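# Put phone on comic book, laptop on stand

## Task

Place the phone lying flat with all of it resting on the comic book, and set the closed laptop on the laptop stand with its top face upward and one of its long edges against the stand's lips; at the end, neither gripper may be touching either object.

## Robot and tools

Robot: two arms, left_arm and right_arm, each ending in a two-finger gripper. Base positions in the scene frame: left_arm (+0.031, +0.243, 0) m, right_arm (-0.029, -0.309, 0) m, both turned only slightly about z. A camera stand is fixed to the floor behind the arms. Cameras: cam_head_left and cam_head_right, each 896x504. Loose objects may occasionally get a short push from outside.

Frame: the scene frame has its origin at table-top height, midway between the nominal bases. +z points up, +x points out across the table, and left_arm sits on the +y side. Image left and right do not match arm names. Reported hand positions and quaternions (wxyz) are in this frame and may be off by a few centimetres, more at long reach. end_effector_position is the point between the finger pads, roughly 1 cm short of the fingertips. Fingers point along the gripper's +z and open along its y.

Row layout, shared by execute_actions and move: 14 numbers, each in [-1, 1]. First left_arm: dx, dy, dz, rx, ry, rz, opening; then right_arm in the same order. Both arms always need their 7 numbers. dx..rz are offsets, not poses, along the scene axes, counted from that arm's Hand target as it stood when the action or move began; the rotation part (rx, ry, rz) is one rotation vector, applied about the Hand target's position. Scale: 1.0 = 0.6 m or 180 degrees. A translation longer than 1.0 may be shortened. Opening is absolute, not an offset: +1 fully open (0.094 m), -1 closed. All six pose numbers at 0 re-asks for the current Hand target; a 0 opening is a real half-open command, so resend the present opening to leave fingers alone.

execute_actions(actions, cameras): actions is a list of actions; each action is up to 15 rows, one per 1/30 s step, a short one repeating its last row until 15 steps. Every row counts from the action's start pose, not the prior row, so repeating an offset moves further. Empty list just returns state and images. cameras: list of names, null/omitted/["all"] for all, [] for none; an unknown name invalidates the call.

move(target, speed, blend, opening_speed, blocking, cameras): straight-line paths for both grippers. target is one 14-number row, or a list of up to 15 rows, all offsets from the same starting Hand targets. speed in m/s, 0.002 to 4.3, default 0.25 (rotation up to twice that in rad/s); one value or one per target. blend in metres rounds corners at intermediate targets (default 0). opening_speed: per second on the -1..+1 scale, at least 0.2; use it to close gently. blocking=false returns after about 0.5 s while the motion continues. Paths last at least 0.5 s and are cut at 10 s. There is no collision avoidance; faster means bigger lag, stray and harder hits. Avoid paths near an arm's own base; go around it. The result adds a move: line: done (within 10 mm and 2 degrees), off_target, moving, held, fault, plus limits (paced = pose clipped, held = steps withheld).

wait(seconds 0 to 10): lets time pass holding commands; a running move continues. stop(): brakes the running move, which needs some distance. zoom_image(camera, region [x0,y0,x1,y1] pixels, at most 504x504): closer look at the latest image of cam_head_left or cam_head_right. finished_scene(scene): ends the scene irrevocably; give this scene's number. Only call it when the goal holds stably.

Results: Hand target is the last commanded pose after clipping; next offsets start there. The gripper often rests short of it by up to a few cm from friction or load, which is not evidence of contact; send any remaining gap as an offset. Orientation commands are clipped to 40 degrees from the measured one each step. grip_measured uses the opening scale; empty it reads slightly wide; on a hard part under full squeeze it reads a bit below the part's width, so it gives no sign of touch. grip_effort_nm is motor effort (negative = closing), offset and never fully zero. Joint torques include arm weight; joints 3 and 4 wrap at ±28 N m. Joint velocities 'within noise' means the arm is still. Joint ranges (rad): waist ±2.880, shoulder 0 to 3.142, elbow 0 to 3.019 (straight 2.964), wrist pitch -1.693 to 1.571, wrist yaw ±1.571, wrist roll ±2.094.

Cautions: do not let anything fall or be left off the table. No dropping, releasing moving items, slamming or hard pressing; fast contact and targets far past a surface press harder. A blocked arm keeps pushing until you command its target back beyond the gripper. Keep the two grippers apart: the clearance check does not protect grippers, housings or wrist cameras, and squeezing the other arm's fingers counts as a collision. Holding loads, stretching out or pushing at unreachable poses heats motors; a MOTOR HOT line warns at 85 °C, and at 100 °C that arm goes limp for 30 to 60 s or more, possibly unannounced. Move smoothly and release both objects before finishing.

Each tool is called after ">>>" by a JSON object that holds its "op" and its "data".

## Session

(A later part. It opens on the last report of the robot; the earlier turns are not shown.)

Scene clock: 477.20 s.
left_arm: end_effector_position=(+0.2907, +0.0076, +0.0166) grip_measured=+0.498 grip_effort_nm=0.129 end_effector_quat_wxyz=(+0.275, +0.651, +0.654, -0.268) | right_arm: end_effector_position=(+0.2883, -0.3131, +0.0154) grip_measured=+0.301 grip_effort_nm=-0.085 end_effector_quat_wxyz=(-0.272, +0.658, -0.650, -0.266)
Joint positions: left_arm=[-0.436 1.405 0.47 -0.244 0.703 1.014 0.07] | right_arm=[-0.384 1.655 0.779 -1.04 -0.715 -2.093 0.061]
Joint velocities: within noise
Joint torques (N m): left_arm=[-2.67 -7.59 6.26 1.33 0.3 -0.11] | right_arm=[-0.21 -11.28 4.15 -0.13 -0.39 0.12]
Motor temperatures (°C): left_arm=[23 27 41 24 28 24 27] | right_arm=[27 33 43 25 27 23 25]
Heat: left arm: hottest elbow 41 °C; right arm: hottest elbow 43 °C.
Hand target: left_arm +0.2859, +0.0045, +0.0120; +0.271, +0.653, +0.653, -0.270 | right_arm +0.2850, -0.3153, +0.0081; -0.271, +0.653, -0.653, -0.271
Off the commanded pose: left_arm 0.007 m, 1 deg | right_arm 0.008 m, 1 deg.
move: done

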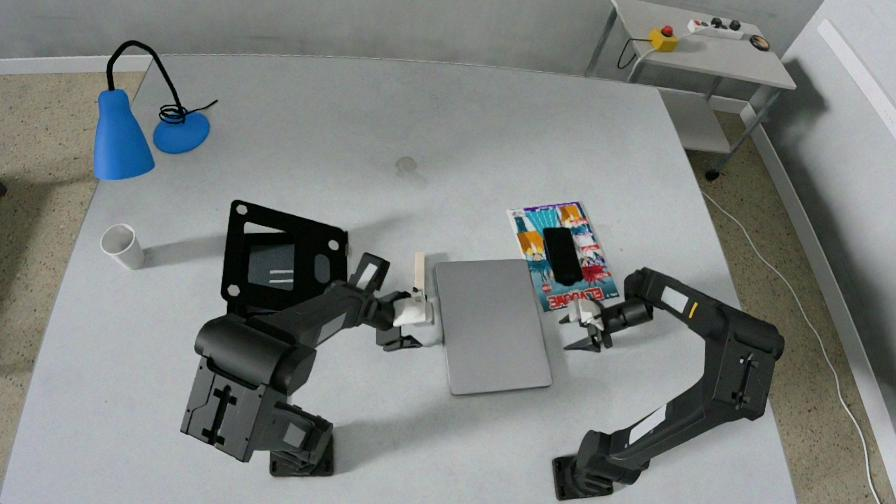

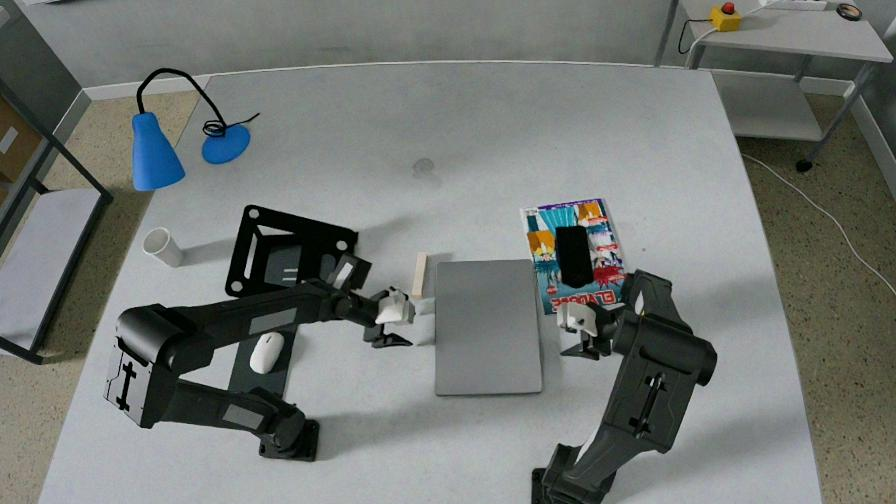

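>>> {"op": "move", "data": {"target": [[-0.015,-0.06,0.0,0,0,0,0.5,0.012,0.05,0,0,0,0,0.3],[-0.015,-0.175,0.0,0,0,0,0.5,0.012,0.165,0.0,0,0,0,0.3]], "speed": [0.15,0.1]}}

>>> {"op": "zoom_image", "data": {"camera": "cam_head_left", "region": [360, 220, 610, 410]}}

>>> {"op": "zoom_image", "data": {"camera": "cam_head_right", "region": [360, 220, 610, 410]}}

Scene clock: 483.27 s.
left_arm: end_effector_position=(+0.2745, -0.0445, +0.0121) grip_measured=+0.498 grip_effort_nm=0.120 end_effector_quat_wxyz=(+0.266, +0.642, +0.675, -0.249) | right_arm: end_effector_position=(+0.3000, -0.2659, +0.0133) grip_measured=+0.301 grip_effort_nm=-0.071 end_effector_quat_wxyz=(-0.265, +0.649, -0.674, -0.231)
Joint positions: left_arm=[-0.648 1.421 0.47 -0.095 0.557 0.749 0.07] | right_arm=[-0.222 1.567 0.698 -0.814 -0.712 -1.792 0.061]
Joint velocities: within noise
Joint torques (N m): left_arm=[-9.35 -3.49 13.9 3.4 0.51 -0.67] | right_arm=[8.06 -10.4 3.32 1.07 -2.69 0.64]
Motor temperatures (°C): left_arm=[23 27 40 24 28 24 27] | right_arm=[27 33 42 25 27 23 25]
Heat: left arm: hottest elbow 40 °C; right arm: hottest elbow 42 °C.
Hand target: left_arm +0.2769, -0.1005, +0.0120; +0.271, +0.653, +0.653, -0.270 | right_arm +0.2923, -0.2163, +0.0081; -0.271, +0.653, -0.653, -0.271
Off the commanded pose: left_arm 0.056 m, 4 deg | right_arm 0.051 m, 5 deg.
move: off_target (left_arm, right_arm)

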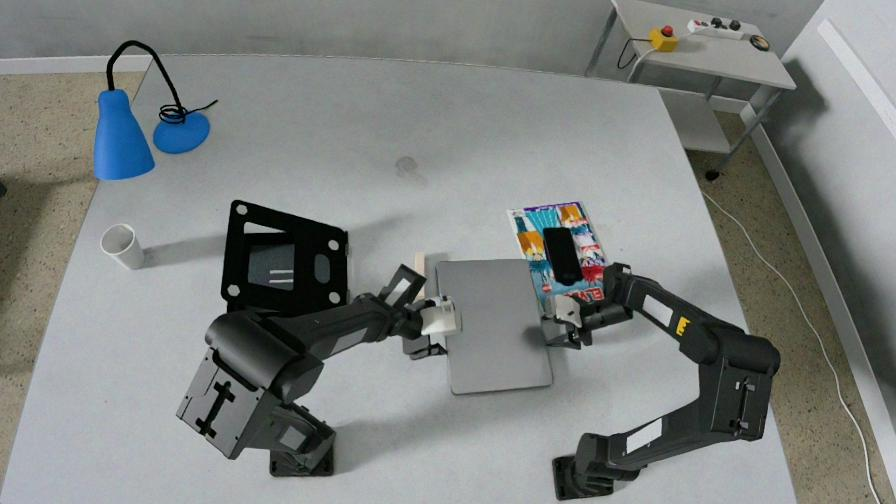

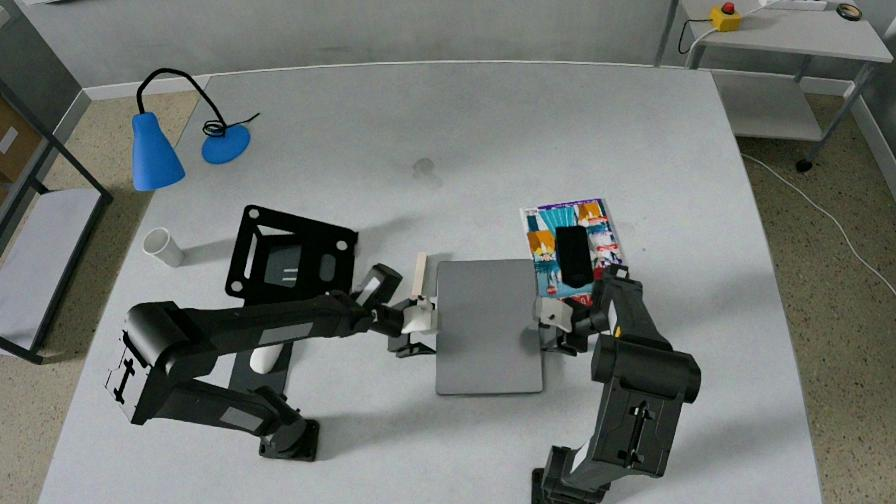

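Scaled by 2.016.

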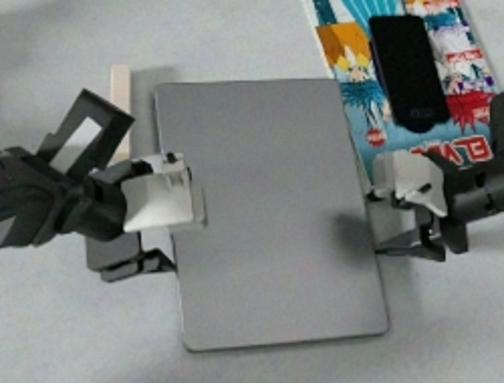

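Scaled by 2.016.

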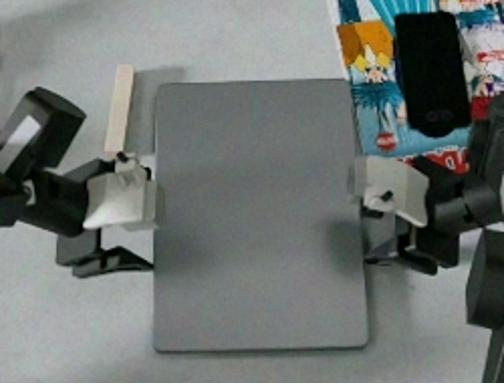

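>>> {"op": "move", "data": {"target": [[0,-0.05,0.0,0,0,0,0.5,0,0.06,0,0,0,0,0.3],[0.02,-0.05,0.1,0,0,0,0.5,0,0.06,0.0,0,0,0,0.3]], "speed": [0.1,0.06]}}

>>> {"op": "zoom_image", "data": {"camera": "cam_head_left", "region": [360, 220, 610, 410]}}

>>> {"op": "zoom_image", "data": {"camera": "cam_head_right", "region": [360, 220, 610, 410]}}

Scene clock: 488.20 s.
left_arm: end_effector_position=(+0.2741, -0.0418, +0.0169) grip_measured=+0.499 grip_effort_nm=0.095 end_effector_quat_wxyz=(+0.212, +0.631, +0.713, -0.220) | right_arm: end_effector_position=(+0.3142, -0.2602, +0.0158) grip_measured=+0.301 grip_effort_nm=-0.056 end_effector_quat_wxyz=(-0.268, +0.655, -0.680, -0.190)
Joint positions: left_arm=[-0.682 1.392 0.532 -0.281 0.462 0.693 0.07] | right_arm=[-0.178 1.528 0.683 -0.715 -0.67 -1.703 0.061]
Joint velocities: within noise
Joint torques (N m): left_arm=[-9.47 -9.35 19.3 1.95 3.58 -0.41] | right_arm=[11.11 -9.35 2.92 0.51 -4.06 0.98]
Motor temperatures (°C): left_arm=[23 27 40 24 29 24 27] | right_arm=[27 33 40 25 33 24 25]
Heat: left arm: hottest elbow 40 °C; right arm: hottest elbow 40 °C.
Hand target: left_arm +0.2889, -0.1304, +0.0718; +0.271, +0.653, +0.653, -0.270 | right_arm +0.2923, -0.1803, +0.0082; -0.271, +0.653, -0.653, -0.270
Off the commanded pose: left_arm 0.105 m, 12 deg | right_arm 0.083 m, 10 deg.
move: off_target (left_arm, right_arm)

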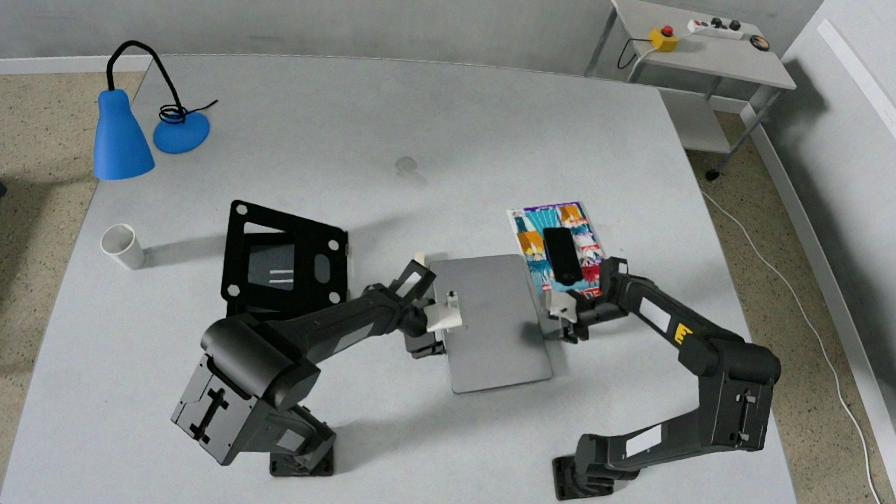

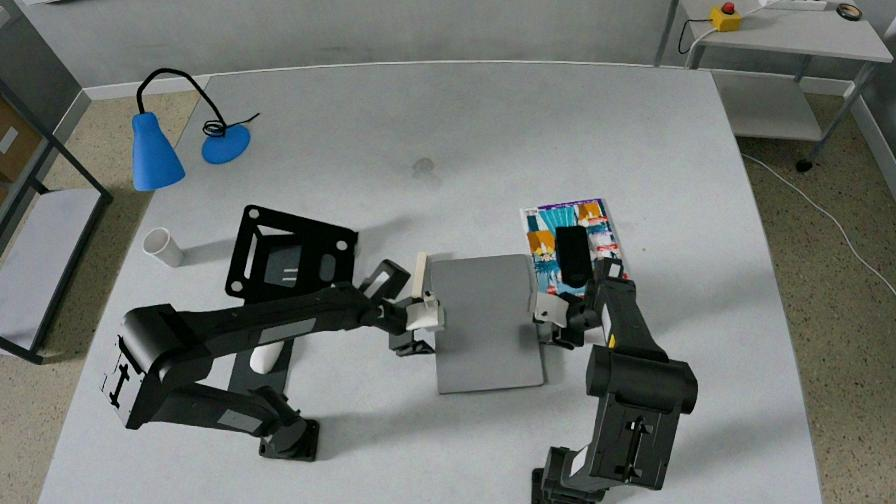

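Scaled by 2.016.

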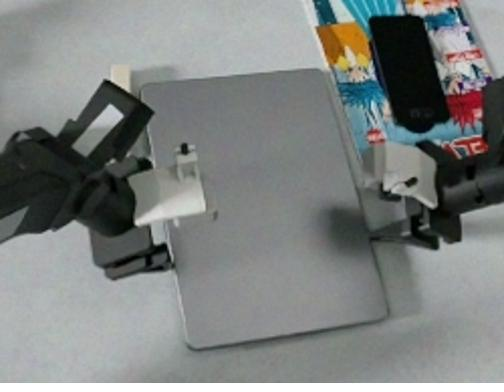

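Scaled by 2.016.

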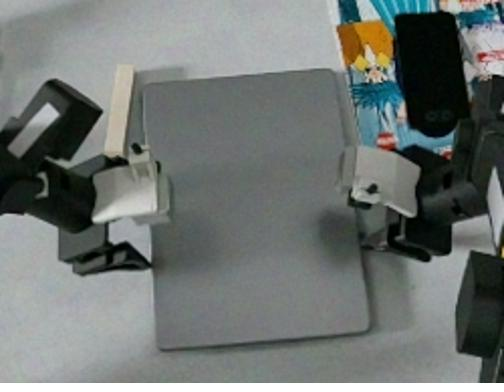

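>>> {"op": "move", "data": {"target": [[-0.015,0.17,-0.05,0,0,0,0.5,0,-0.158,0,0,0,0,0.3],[0.0,0.27,0.06,0,0,0,0.5,0,-0.158,0,0,0,0,0.3],[0.01,0.25,0.06,-0.022,0.369,0.338,0.4,-0.01,-0.158,0,0,0,0,0.3],[0.01,0.19,-0.04,-0.022,0.369,0.338,0.4,-0.01,-0.158,0,0,0,0,0.3]], "speed": [0.2,0.3,0.5,0.2]}}

>>> {"op": "zoom_image", "data": {"camera": "cam_head_left", "region": [360, 220, 610, 410]}}

>>> {"op": "zoom_image", "data": {"camera": "cam_head_right", "region": [360, 220, 610, 410]}}

Scene clock: 523.67 s.
left_arm: end_effector_position=(+0.2993, -0.0130, +0.0521) grip_measured=+0.402 grip_effort_nm=-0.085 end_effector_quat_wxyz=(+0.003, -0.003, +0.906, -0.423) | right_arm: end_effector_position=(+0.2851, -0.2686, +0.0126) grip_measured=+0.301 grip_effort_nm=-0.056 end_effector_quat_wxyz=(-0.278, +0.659, -0.645, -0.267)
Joint positions: left_arm=[-0.457 1.352 0.51 -0.259 0.767 -0.626 0.066] | right_arm=[-0.263 1.61 0.708 -0.912 -0.761 -1.948 0.061]
Joint velocities: within noise
Joint torques (N m): left_arm=[-2.37 -8.29 7.04 1.81 0.31 -0.01] | right_arm=[-0.56 -10.29 5.52 -0.64 -0.06 0.14]
Motor temperatures (°C): left_arm=[23 27 44 24 45 24 27] | right_arm=[28 33 35 25 52 24 25]
Heat: left arm: hottest wrist yaw 45 °C; right arm: hottest wrist yaw 52 °C.
Hand target: left_arm +0.2949, -0.0165, +0.0479; +0.000, +0.000, +0.906, -0.422 | right_arm +0.2863, -0.2752, +0.0081; -0.271, +0.653, -0.653, -0.271
Off the commanded pose: left_arm 0.007 m, 1 deg | right_arm 0.008 m, 1 deg.
move: done; target 3's new opening was sent with left_arm's hand 0.024 m and 3 deg from that target

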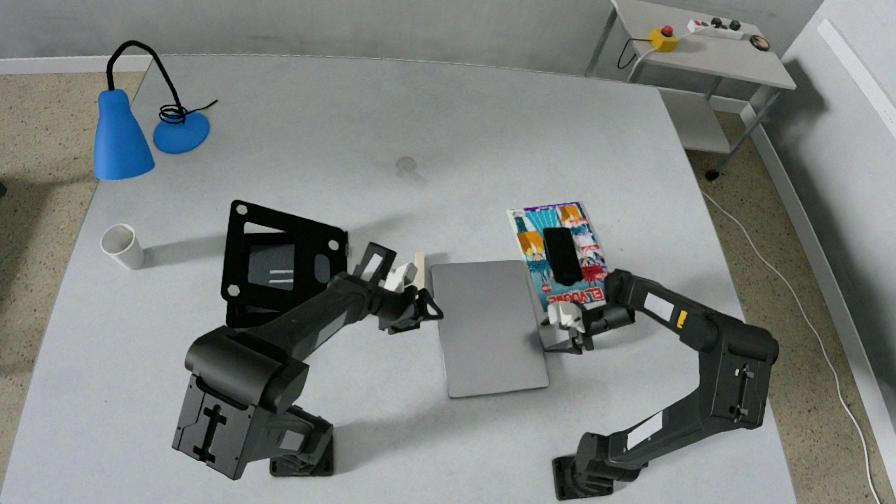

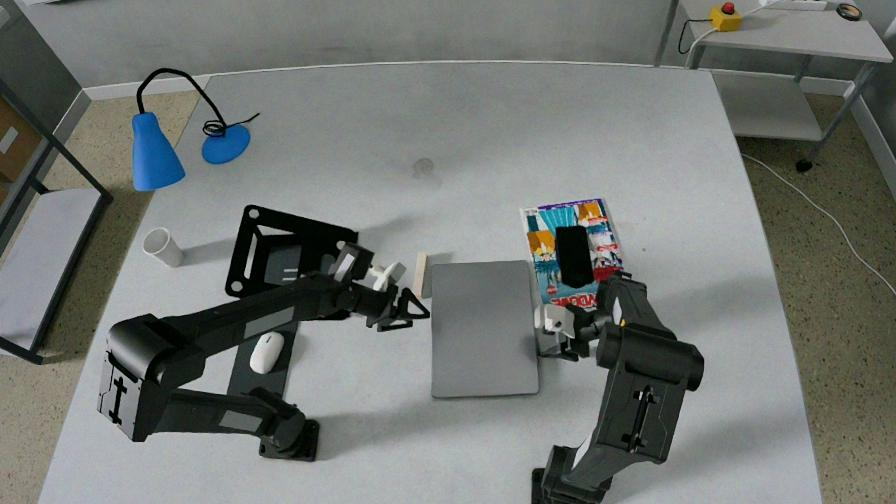

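Scaled by 2.016.

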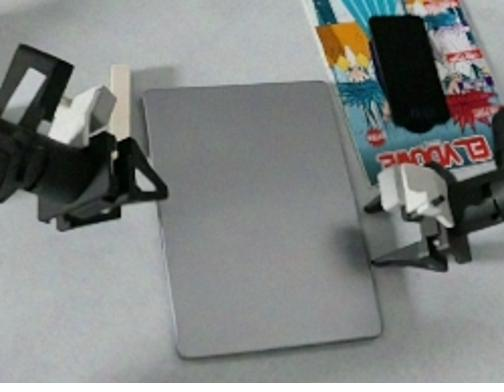

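Scaled by 2.016.

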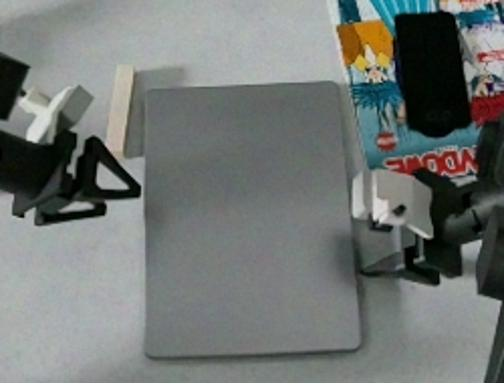

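>>> {"op": "move", "data": {"target": [[0.0,0,-0.02,0,0,0,0.4,0.01,0.0,0,0,0,0,0.3],[0.0,-0.09,-0.02,0,0,0,0.4,0.01,0.02,0,0,0,0,0.3],[0.0,-0.16,-0.02,0,0,0,0.4,0.01,0.1,0,0,0,0,0.3]], "speed": [0.1,0.15,0.1]}}

>>> {"op": "zoom_image", "data": {"camera": "cam_head_left", "region": [360, 220, 610, 410]}}

>>> {"op": "zoom_image", "data": {"camera": "cam_head_right", "region": [360, 220, 610, 410]}}

Scene clock: 529.47 s.
left_arm: end_effector_position=(+0.2882, -0.0611, +0.0335) grip_measured=+0.402 grip_effort_nm=-0.061 end_effector_quat_wxyz=(-0.003, -0.048, +0.913, -0.405) | right_arm: end_effector_position=(+0.2942, -0.2572, +0.0131) grip_measured=+0.301 grip_effort_nm=-0.056 end_effector_quat_wxyz=(-0.265, +0.654, -0.667, -0.240)
Joint positions: left_arm=[-0.634 1.423 0.506 -0.066 0.631 -0.908 0.066] | right_arm=[-0.203 1.565 0.688 -0.818 -0.723 -1.796 0.061]
Joint velocities: within noise
Joint torques (N m): left_arm=[-7.82 -3.78 14.12 3.47 0.3 0.02] | right_arm=[7.3 -10.11 3.82 1.48 -2.39 0.82]
Motor temperatures (°C): left_arm=[23 27 43 24 42 24 27] | right_arm=[28 33 35 25 47 24 25]
Heat: left arm: hottest elbow 43 °C; right arm: hottest wrist yaw 47 °C.
Hand target: left_arm +0.2949, -0.1124, +0.0358; +0.000, +0.000, +0.906, -0.422 | right_arm +0.2923, -0.2151, +0.0081; -0.271, +0.653, -0.653, -0.270
Off the commanded pose: left_arm 0.052 m, 6 deg | right_arm 0.042 m, 4 deg.
move: off_target (left_arm, right_arm)

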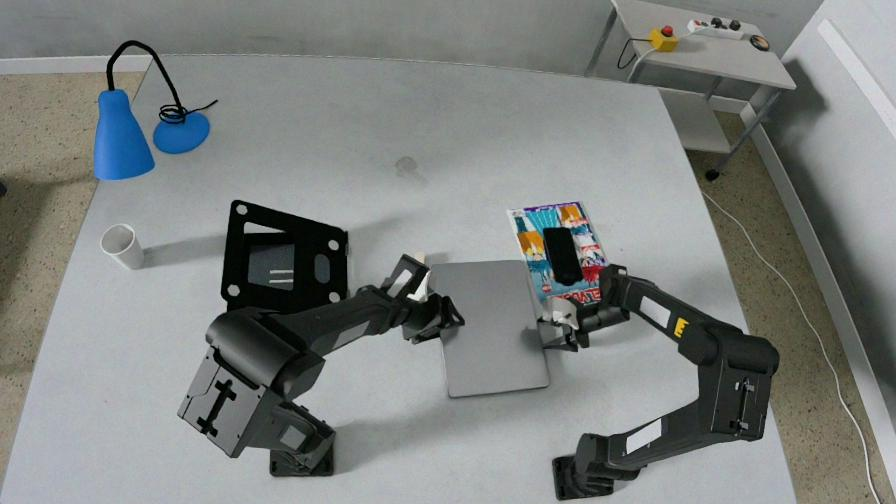

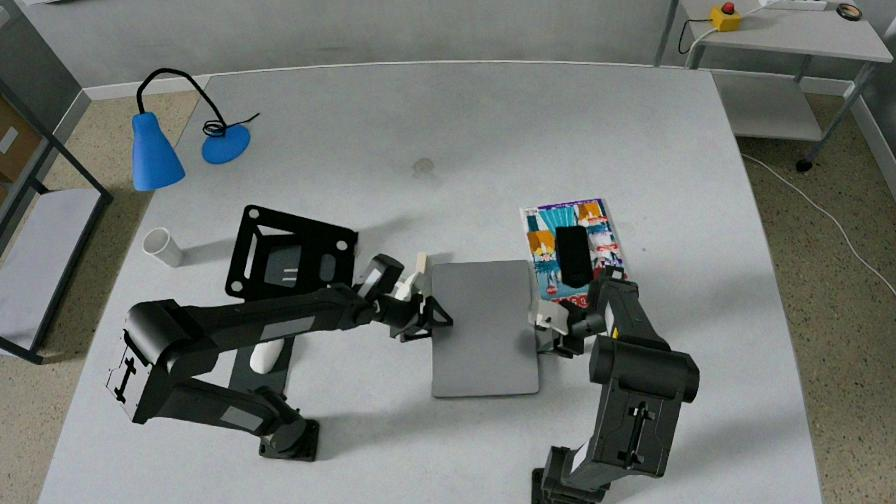

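Scaled by 2.016.

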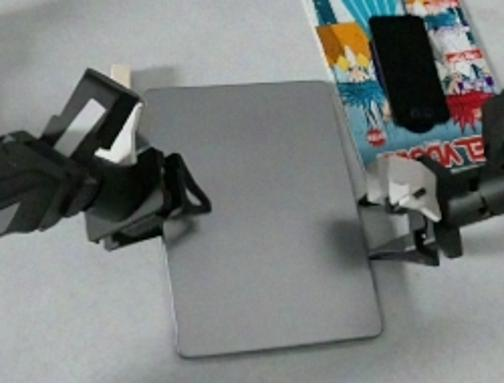

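Scaled by 2.016.

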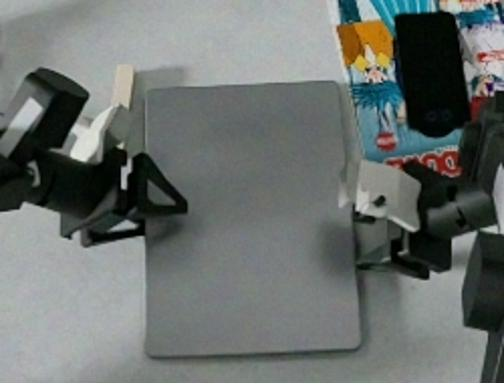

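>>> {"op": "move", "data": {"target": [0.0,0,0.0,0,0,0,-0.75,0.0,0.0,0,0,0,0,0.3], "speed": 0.1, "opening_speed": 0.5}}

>>> {"op": "zoom_image", "data": {"camera": "cam_head_left", "region": [400, 250, 500, 360]}}

>>> {"op": "zoom_image", "data": {"camera": "cam_head_right", "region": [380, 250, 480, 360]}}

Scene clock: 536.23 s.
left_arm: end_effector_position=(+0.2932, -0.0532, +0.0203) grip_measured=-0.551 grip_effort_nm=-0.984 end_effector_quat_wxyz=(+0.005, -0.059, +0.922, -0.382) | right_arm: end_effector_position=(+0.2967, -0.2594, +0.0131) grip_measured=+0.301 grip_effort_nm=-0.056 end_effector_quat_wxyz=(-0.263, +0.653, -0.671, -0.232)
Joint positions: left_arm=[-0.628 1.446 0.506 -0.072 0.583 -0.9 0.021] | right_arm=[-0.203 1.559 0.688 -0.806 -0.711 -1.78 0.061]
Joint velocities: within noise
Joint torques (N m): left_arm=[-8.41 -6.07 13.87 3.38 2.17 -0.05] | right_arm=[7.18 -9.76 3.96 1.13 -2.78 0.67]
Motor temperatures (°C): left_arm=[23 27 43 24 39 24 27] | right_arm=[28 33 35 25 48 24 25]
Heat: left arm: hottest elbow 43 °C; right arm: hottest wrist yaw 48 °C.
Hand target: left_arm +0.2949, -0.1124, +0.0359; +0.000, +0.000, +0.906, -0.422 | right_arm +0.2923, -0.2151, +0.0081; -0.271, +0.653, -0.653, -0.270
Off the commanded pose: left_arm 0.061 m, 8 deg | right_arm 0.045 m, 5 deg.
move: off_target (left_arm, right_arm)

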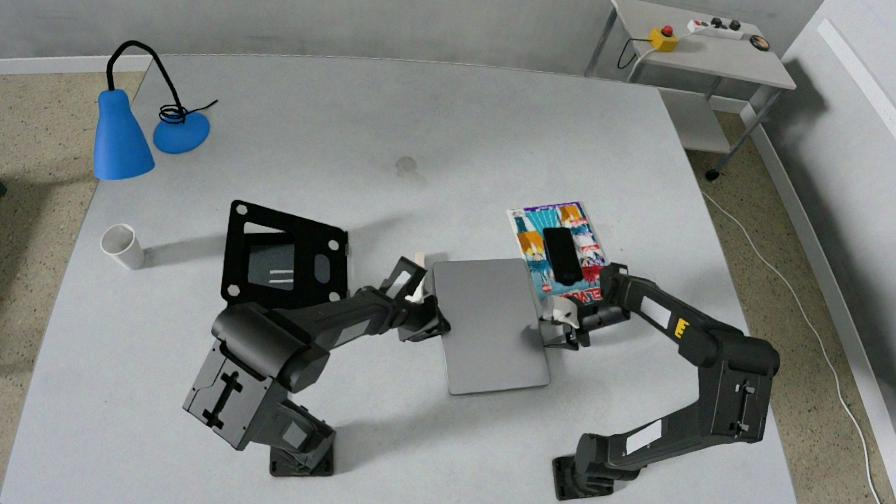

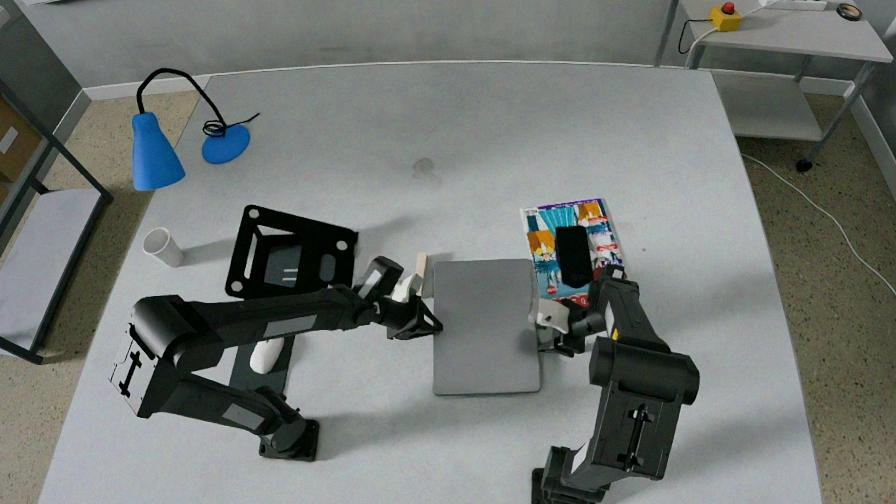

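Scaled by 4.582.

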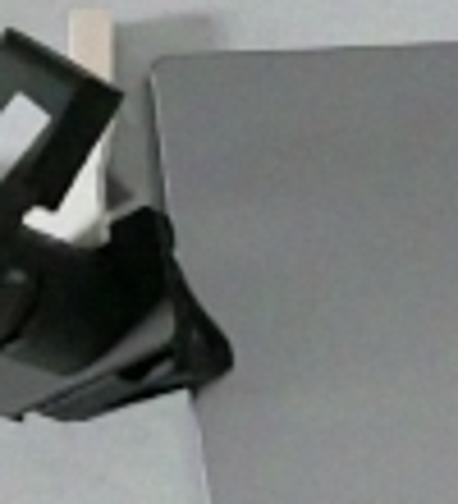

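Scaled by 4.582.

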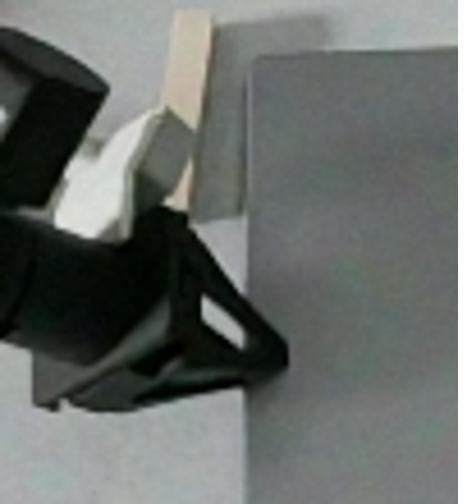

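>>> {"op": "move", "data": {"target": [0.0,0.03,0.1,0,0,0,-0.85,0.0,0.0,0,0,0,0,0.3], "speed": 0.06}}

>>> {"op": "zoom_image", "data": {"camera": "cam_head_left", "region": [360, 220, 610, 410]}}

>>> {"op": "zoom_image", "data": {"camera": "cam_head_right", "region": [360, 220, 610, 410]}}

Scene clock: 540.93 s.
left_arm: end_effector_position=(+0.2669, -0.0384, +0.0344) grip_measured=-0.590 grip_effort_nm=-0.994 end_effector_quat_wxyz=(-0.039, -0.067, +0.930, -0.359) | right_arm: end_effector_position=(+0.3003, -0.2520, +0.0142) grip_measured=+0.301 grip_effort_nm=-0.056 end_effector_quat_wxyz=(-0.269, +0.654, -0.667, -0.233)
Joint positions: left_arm=[-0.626 1.349 0.506 -0.277 0.607 -0.884 0.019] | right_arm=[-0.183 1.559 0.688 -0.785 -0.723 -1.761 0.061]
Joint velocities: within noise
Joint torques (N m): left_arm=[-6.89 -12.04 17.77 1.74 2.24 0.21] | right_arm=[6.07 -9.7 3.99 0.7 -2.38 0.57]
Motor temperatures (°C): left_arm=[23 26 43 24 40 24 27] | right_arm=[28 33 34 25 48 24 25]
Heat: left arm: hottest elbow 43 °C; right arm: hottest wrist yaw 48 °C.
Hand target: left_arm +0.2949, -0.0944, +0.0959; +0.000, +0.000, +0.906, -0.422 | right_arm +0.2923, -0.2151, +0.0082; -0.271, +0.653, -0.653, -0.271
Off the commanded pose: left_arm 0.088 m, 12 deg | right_arm 0.038 m, 5 deg.
move: off_target (left_arm, right_arm)

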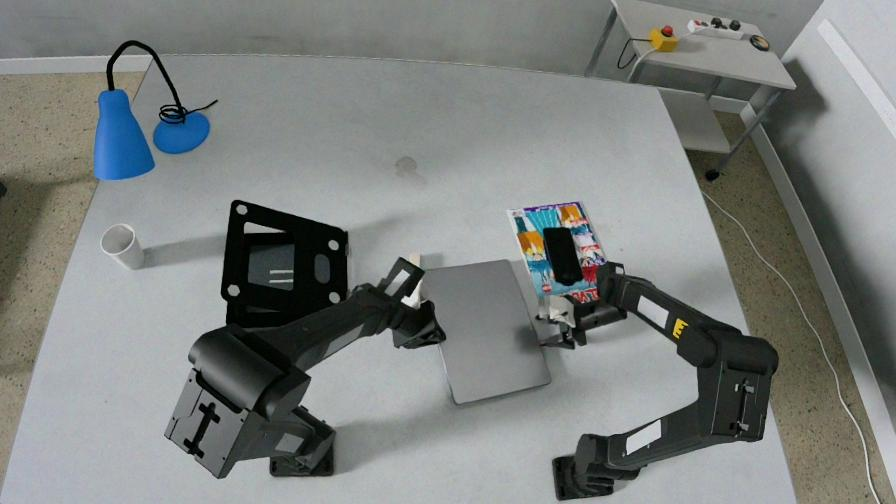

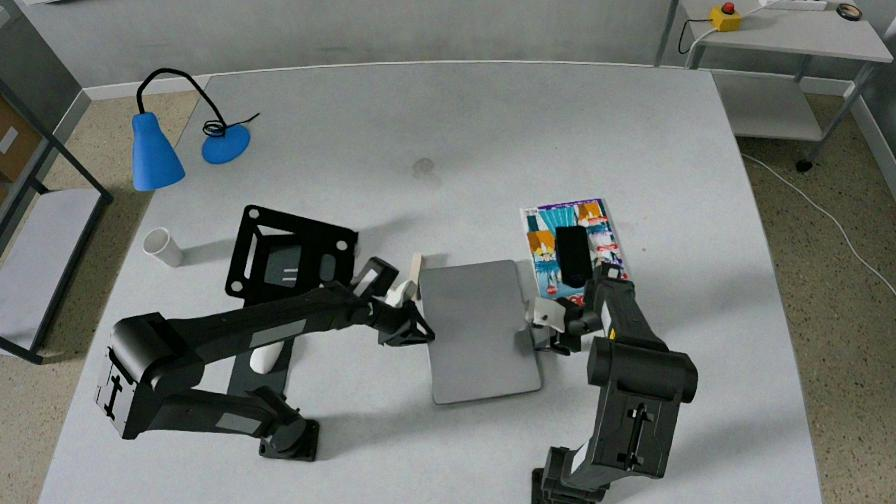

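Scaled by 2.016.

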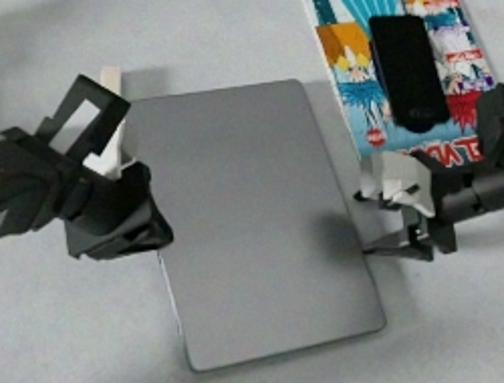

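Scaled by 2.016.

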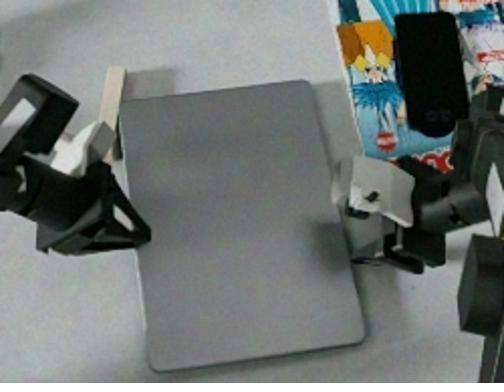

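>>> {"op": "move", "data": {"target": [0.07,0.0,0.09,0,0,0,-0.85,0.0,-0.02,0,0,0,0,0.3], "speed": 0.06}}

>>> {"op": "zoom_image", "data": {"camera": "cam_head_left", "region": [360, 220, 610, 410]}}

>>> {"op": "zoom_image", "data": {"camera": "cam_head_right", "region": [360, 220, 610, 410]}}

Scene clock: 545.70 s.
left_arm: end_effector_position=(+0.2959, -0.0462, +0.0860) grip_measured=-0.670 grip_effort_nm=-0.979 end_effector_quat_wxyz=(-0.044, -0.038, +0.929, -0.365) | right_arm: end_effector_position=(+0.3002, -0.2503, +0.0143) grip_measured=+0.301 grip_effort_nm=-0.051 end_effector_quat_wxyz=(-0.273, +0.658, -0.662, -0.234)
Joint positions: left_arm=[-0.583 1.314 0.658 -0.51 0.652 -0.775 0.016] | right_arm=[-0.181 1.562 0.688 -0.785 -0.731 -1.775 0.061]
Joint velocities: within noise
Joint torques (N m): left_arm=[-3.14 -10.99 20.85 1.74 2 -0.04] | right_arm=[3.78 -9.17 4.7 -0.14 -1.96 0.33]
Motor temperatures (°C): left_arm=[23 27 44 24 40 24 27] | right_arm=[28 33 34 25 48 24 25]
Heat: left arm: hottest elbow 44 °C; right arm: hottest wrist yaw 48 °C.
Hand target: left_arm +0.3369, -0.0944, +0.1498; +0.000, +0.000, +0.906, -0.422 | right_arm +0.2923, -0.2271, +0.0081; -0.271, +0.653, -0.653, -0.270
Off the commanded pose: left_arm 0.090 m, 10 deg | right_arm 0.025 m, 4 deg.
move: off_target (left_arm, right_arm)

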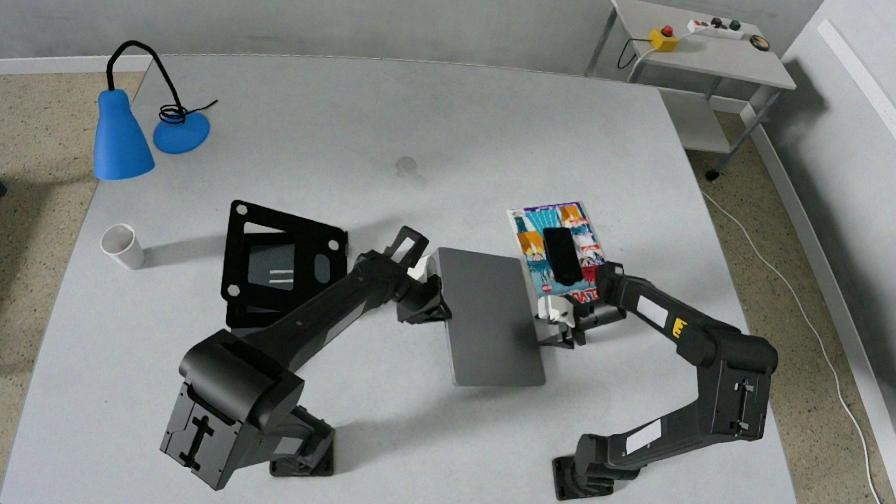

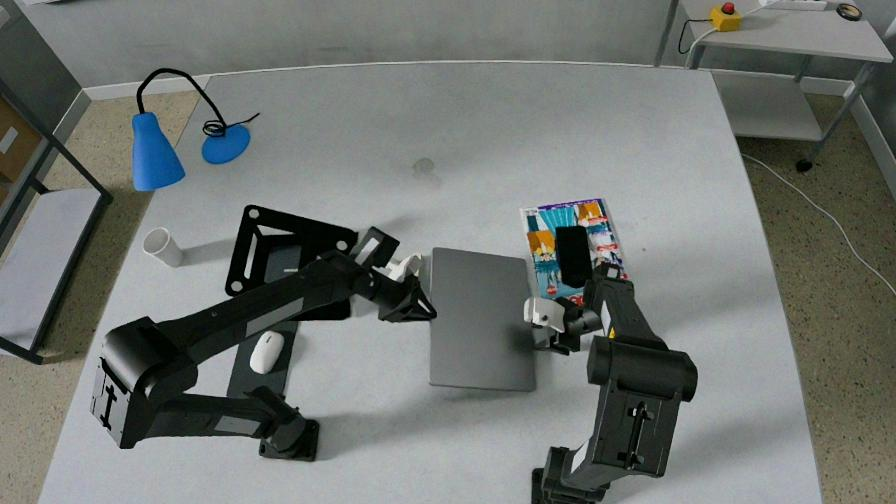

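Scaled by 2.016.

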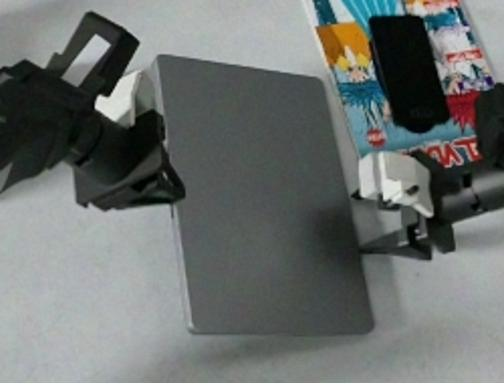

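Scaled by 2.016.

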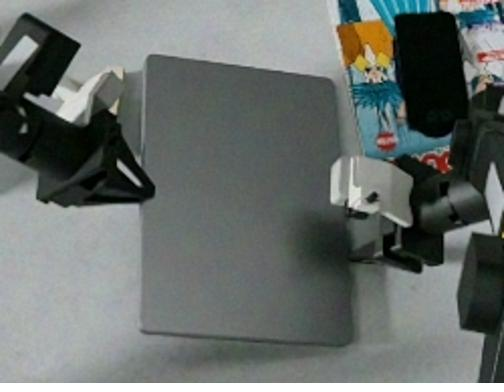

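>>> {"op": "move", "data": {"target": [[0.0,0.075,0.0,0,0,0,-0.85,0.0,-0.075,0,0,0,0,0.3],[0.0,0.08,0.0,0,0,0,-0.85,0.02,-0.16,0.14,0,0,0,0.4],[0.0,0.08,0.0,0,0,0,-0.85,0.02,-0.18,0.153,0.022,0.369,-0.338,0.4],[0.0,0.08,0.0,0,0,0,-0.85,0.02,-0.085,0.04,0.022,0.369,-0.338,0.4]], "speed": [0.1,0.3,0.6,0.2]}}

>>> {"op": "zoom_image", "data": {"camera": "cam_head_left", "region": [360, 220, 610, 410]}}

>>> {"op": "zoom_image", "data": {"camera": "cam_head_right", "region": [360, 220, 610, 410]}}

Scene clock: 563.43 s.
left_arm: end_effector_position=(+0.2955, -0.0311, +0.0935) grip_measured=-0.693 grip_effort_nm=-1.009 end_effector_quat_wxyz=(-0.053, -0.016, +0.922, -0.384) | right_arm: end_effector_position=(+0.3085, -0.2830, +0.0395) grip_measured=+0.399 grip_effort_nm=0.056 end_effector_quat_wxyz=(+0.011, -0.003, +0.908, +0.420)
Joint positions: left_arm=[-0.521 1.3 0.658 -0.574 0.728 -0.664 0.014] | right_arm=[-0.312 1.639 0.811 -1.06 -0.821 -0.451 0.066]
Joint velocities: within noise
Joint torques (N m): left_arm=[-0.09 -13.16 17.95 0.9 1.19 0.08] | right_arm=[1.2 -11.99 4.53 -0.08 -0.48 0.15]
Motor temperatures (°C): left_arm=[23 27 46 24 40 24 28] | right_arm=[27 33 34 25 44 24 25]
Heat: left arm: hottest elbow 46 °C; right arm: hottest wrist yaw 44 °C.
Hand target: left_arm +0.3369, -0.0464, +0.1498; +0.000, +0.000, +0.906, -0.422 | right_arm +0.3042, -0.2781, +0.0322; +0.000, +0.000, +0.906, +0.423
Off the commanded pose: left_arm 0.072 m, 8 deg | right_arm 0.010 m, 1 deg.
move: off_target (left_arm); target 2's new opening was sent with right_arm's hand 0.020 m and 2 deg from that target

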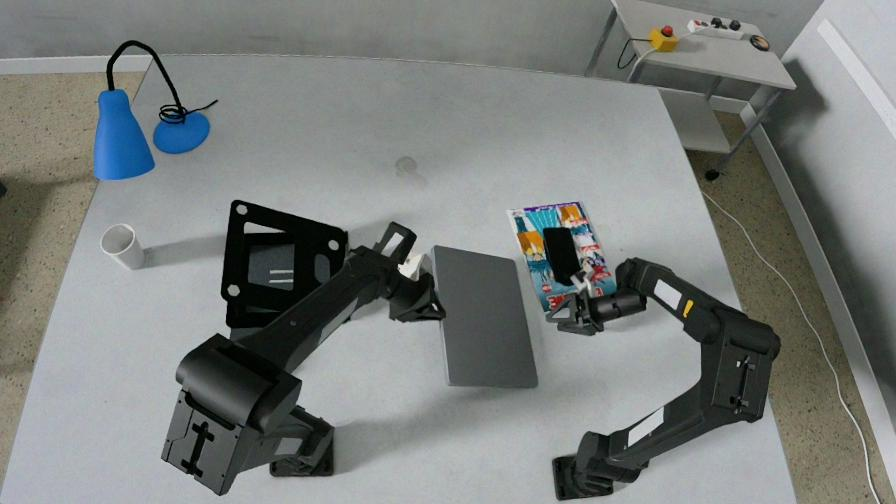

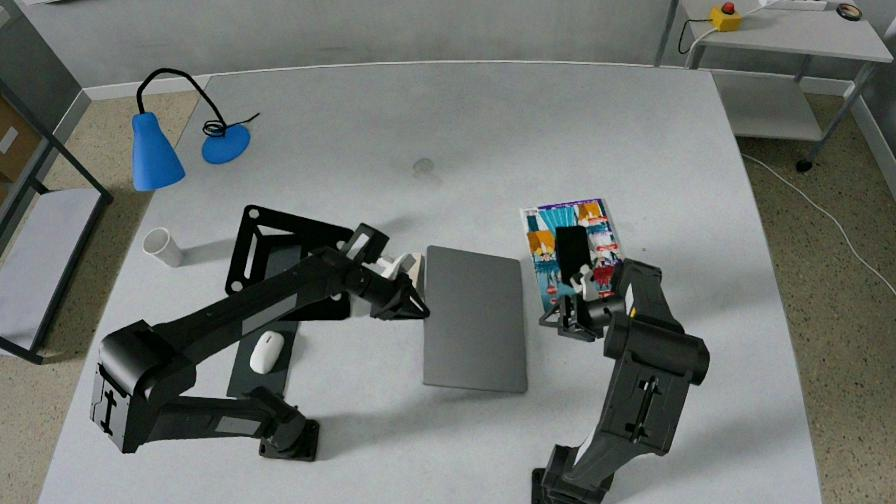

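Scaled by 2.016.

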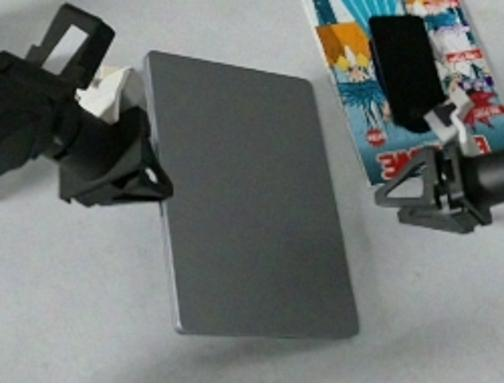

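Scaled by 2.016.

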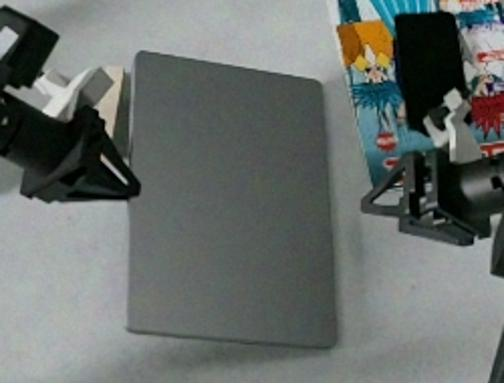

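>>> {"op": "move", "data": {"target": [[0.0,0.0,0.0,0,0,0,-0.85,0.0,0.1,-0.004,0,0,0,0.4],[0.0,-0.06,0.0,0,0,0,-0.85,0.0,0.2,-0.008,0,0,0,0.4],[0.0,-0.06,0.0,0,0,0,-0.85,0.0,0.2,-0.008,0,0,0,-0.8]], "speed": [0.15,0.1,0.1], "opening_speed": 0.6}}

>>> {"op": "zoom_image", "data": {"camera": "cam_head_left", "region": [360, 220, 610, 410]}}

>>> {"op": "zoom_image", "data": {"camera": "cam_head_right", "region": [360, 220, 610, 410]}}

Scene clock: 574.83 s.
left_arm: end_effector_position=(+0.3032, -0.0248, +0.0910) grip_measured=-0.693 grip_effort_nm=-1.004 end_effector_quat_wxyz=(-0.038, -0.044, +0.930, -0.362) | right_arm: end_effector_position=(+0.3200, -0.2049, +0.0238) grip_measured=-0.617 grip_effort_nm=-0.974 end_effector_quat_wxyz=(+0.032, +0.034, +0.924, +0.381)
Joint positions: left_arm=[-0.52 1.289 0.658 -0.57 0.662 -0.713 0.014] | right_arm=[-0.056 1.547 0.686 -0.642 -0.781 0.05 0.018]
Joint velocities: within noise
Joint torques (N m): left_arm=[-6.01 -10.58 20.01 2.74 2.46 -0.31] | right_arm=[6.95 -10.81 4.92 0.24 -3.39 0.29]
Motor temperatures (°C): left_arm=[23 27 47 24 39 24 28] | right_arm=[27 33 34 25 45 24 25]
Heat: left arm: hottest elbow 47 °C; right arm: hottest wrist yaw 45 °C.
Hand target: left_arm +0.3369, -0.0825, +0.1499; +0.000, +0.000, +0.906, -0.422 | right_arm +0.3043, -0.1581, +0.0273; +0.000, +0.000, +0.906, +0.423
Off the commanded pose: left_arm 0.089 m, 10 deg | right_arm 0.050 m, 7 deg.
move: off_target (left_arm, right_arm); target 3's new opening was sent with right_arm's hand 0.041 m and 5 deg from that target

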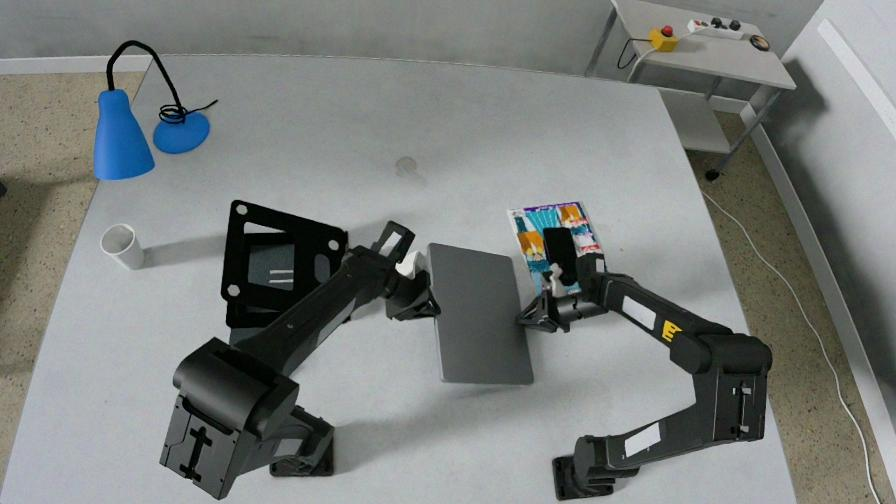

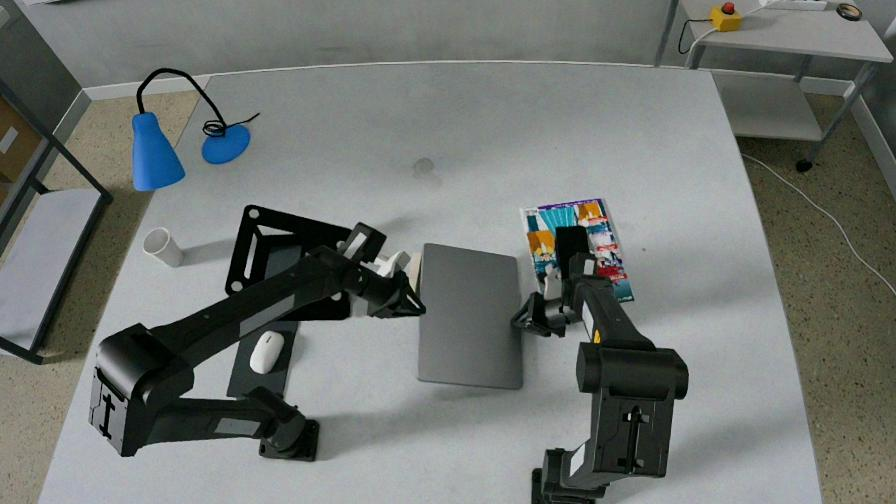

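Scaled by 2.016.

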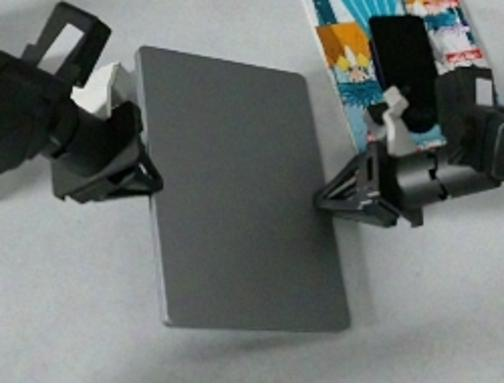

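Scaled by 2.016.

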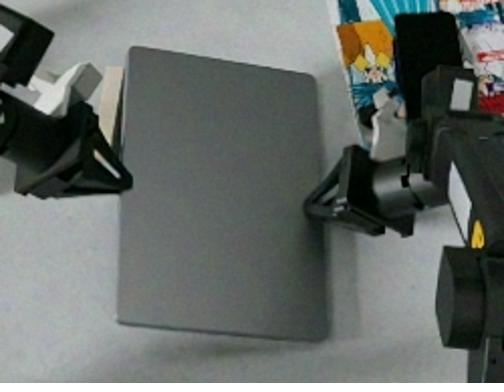

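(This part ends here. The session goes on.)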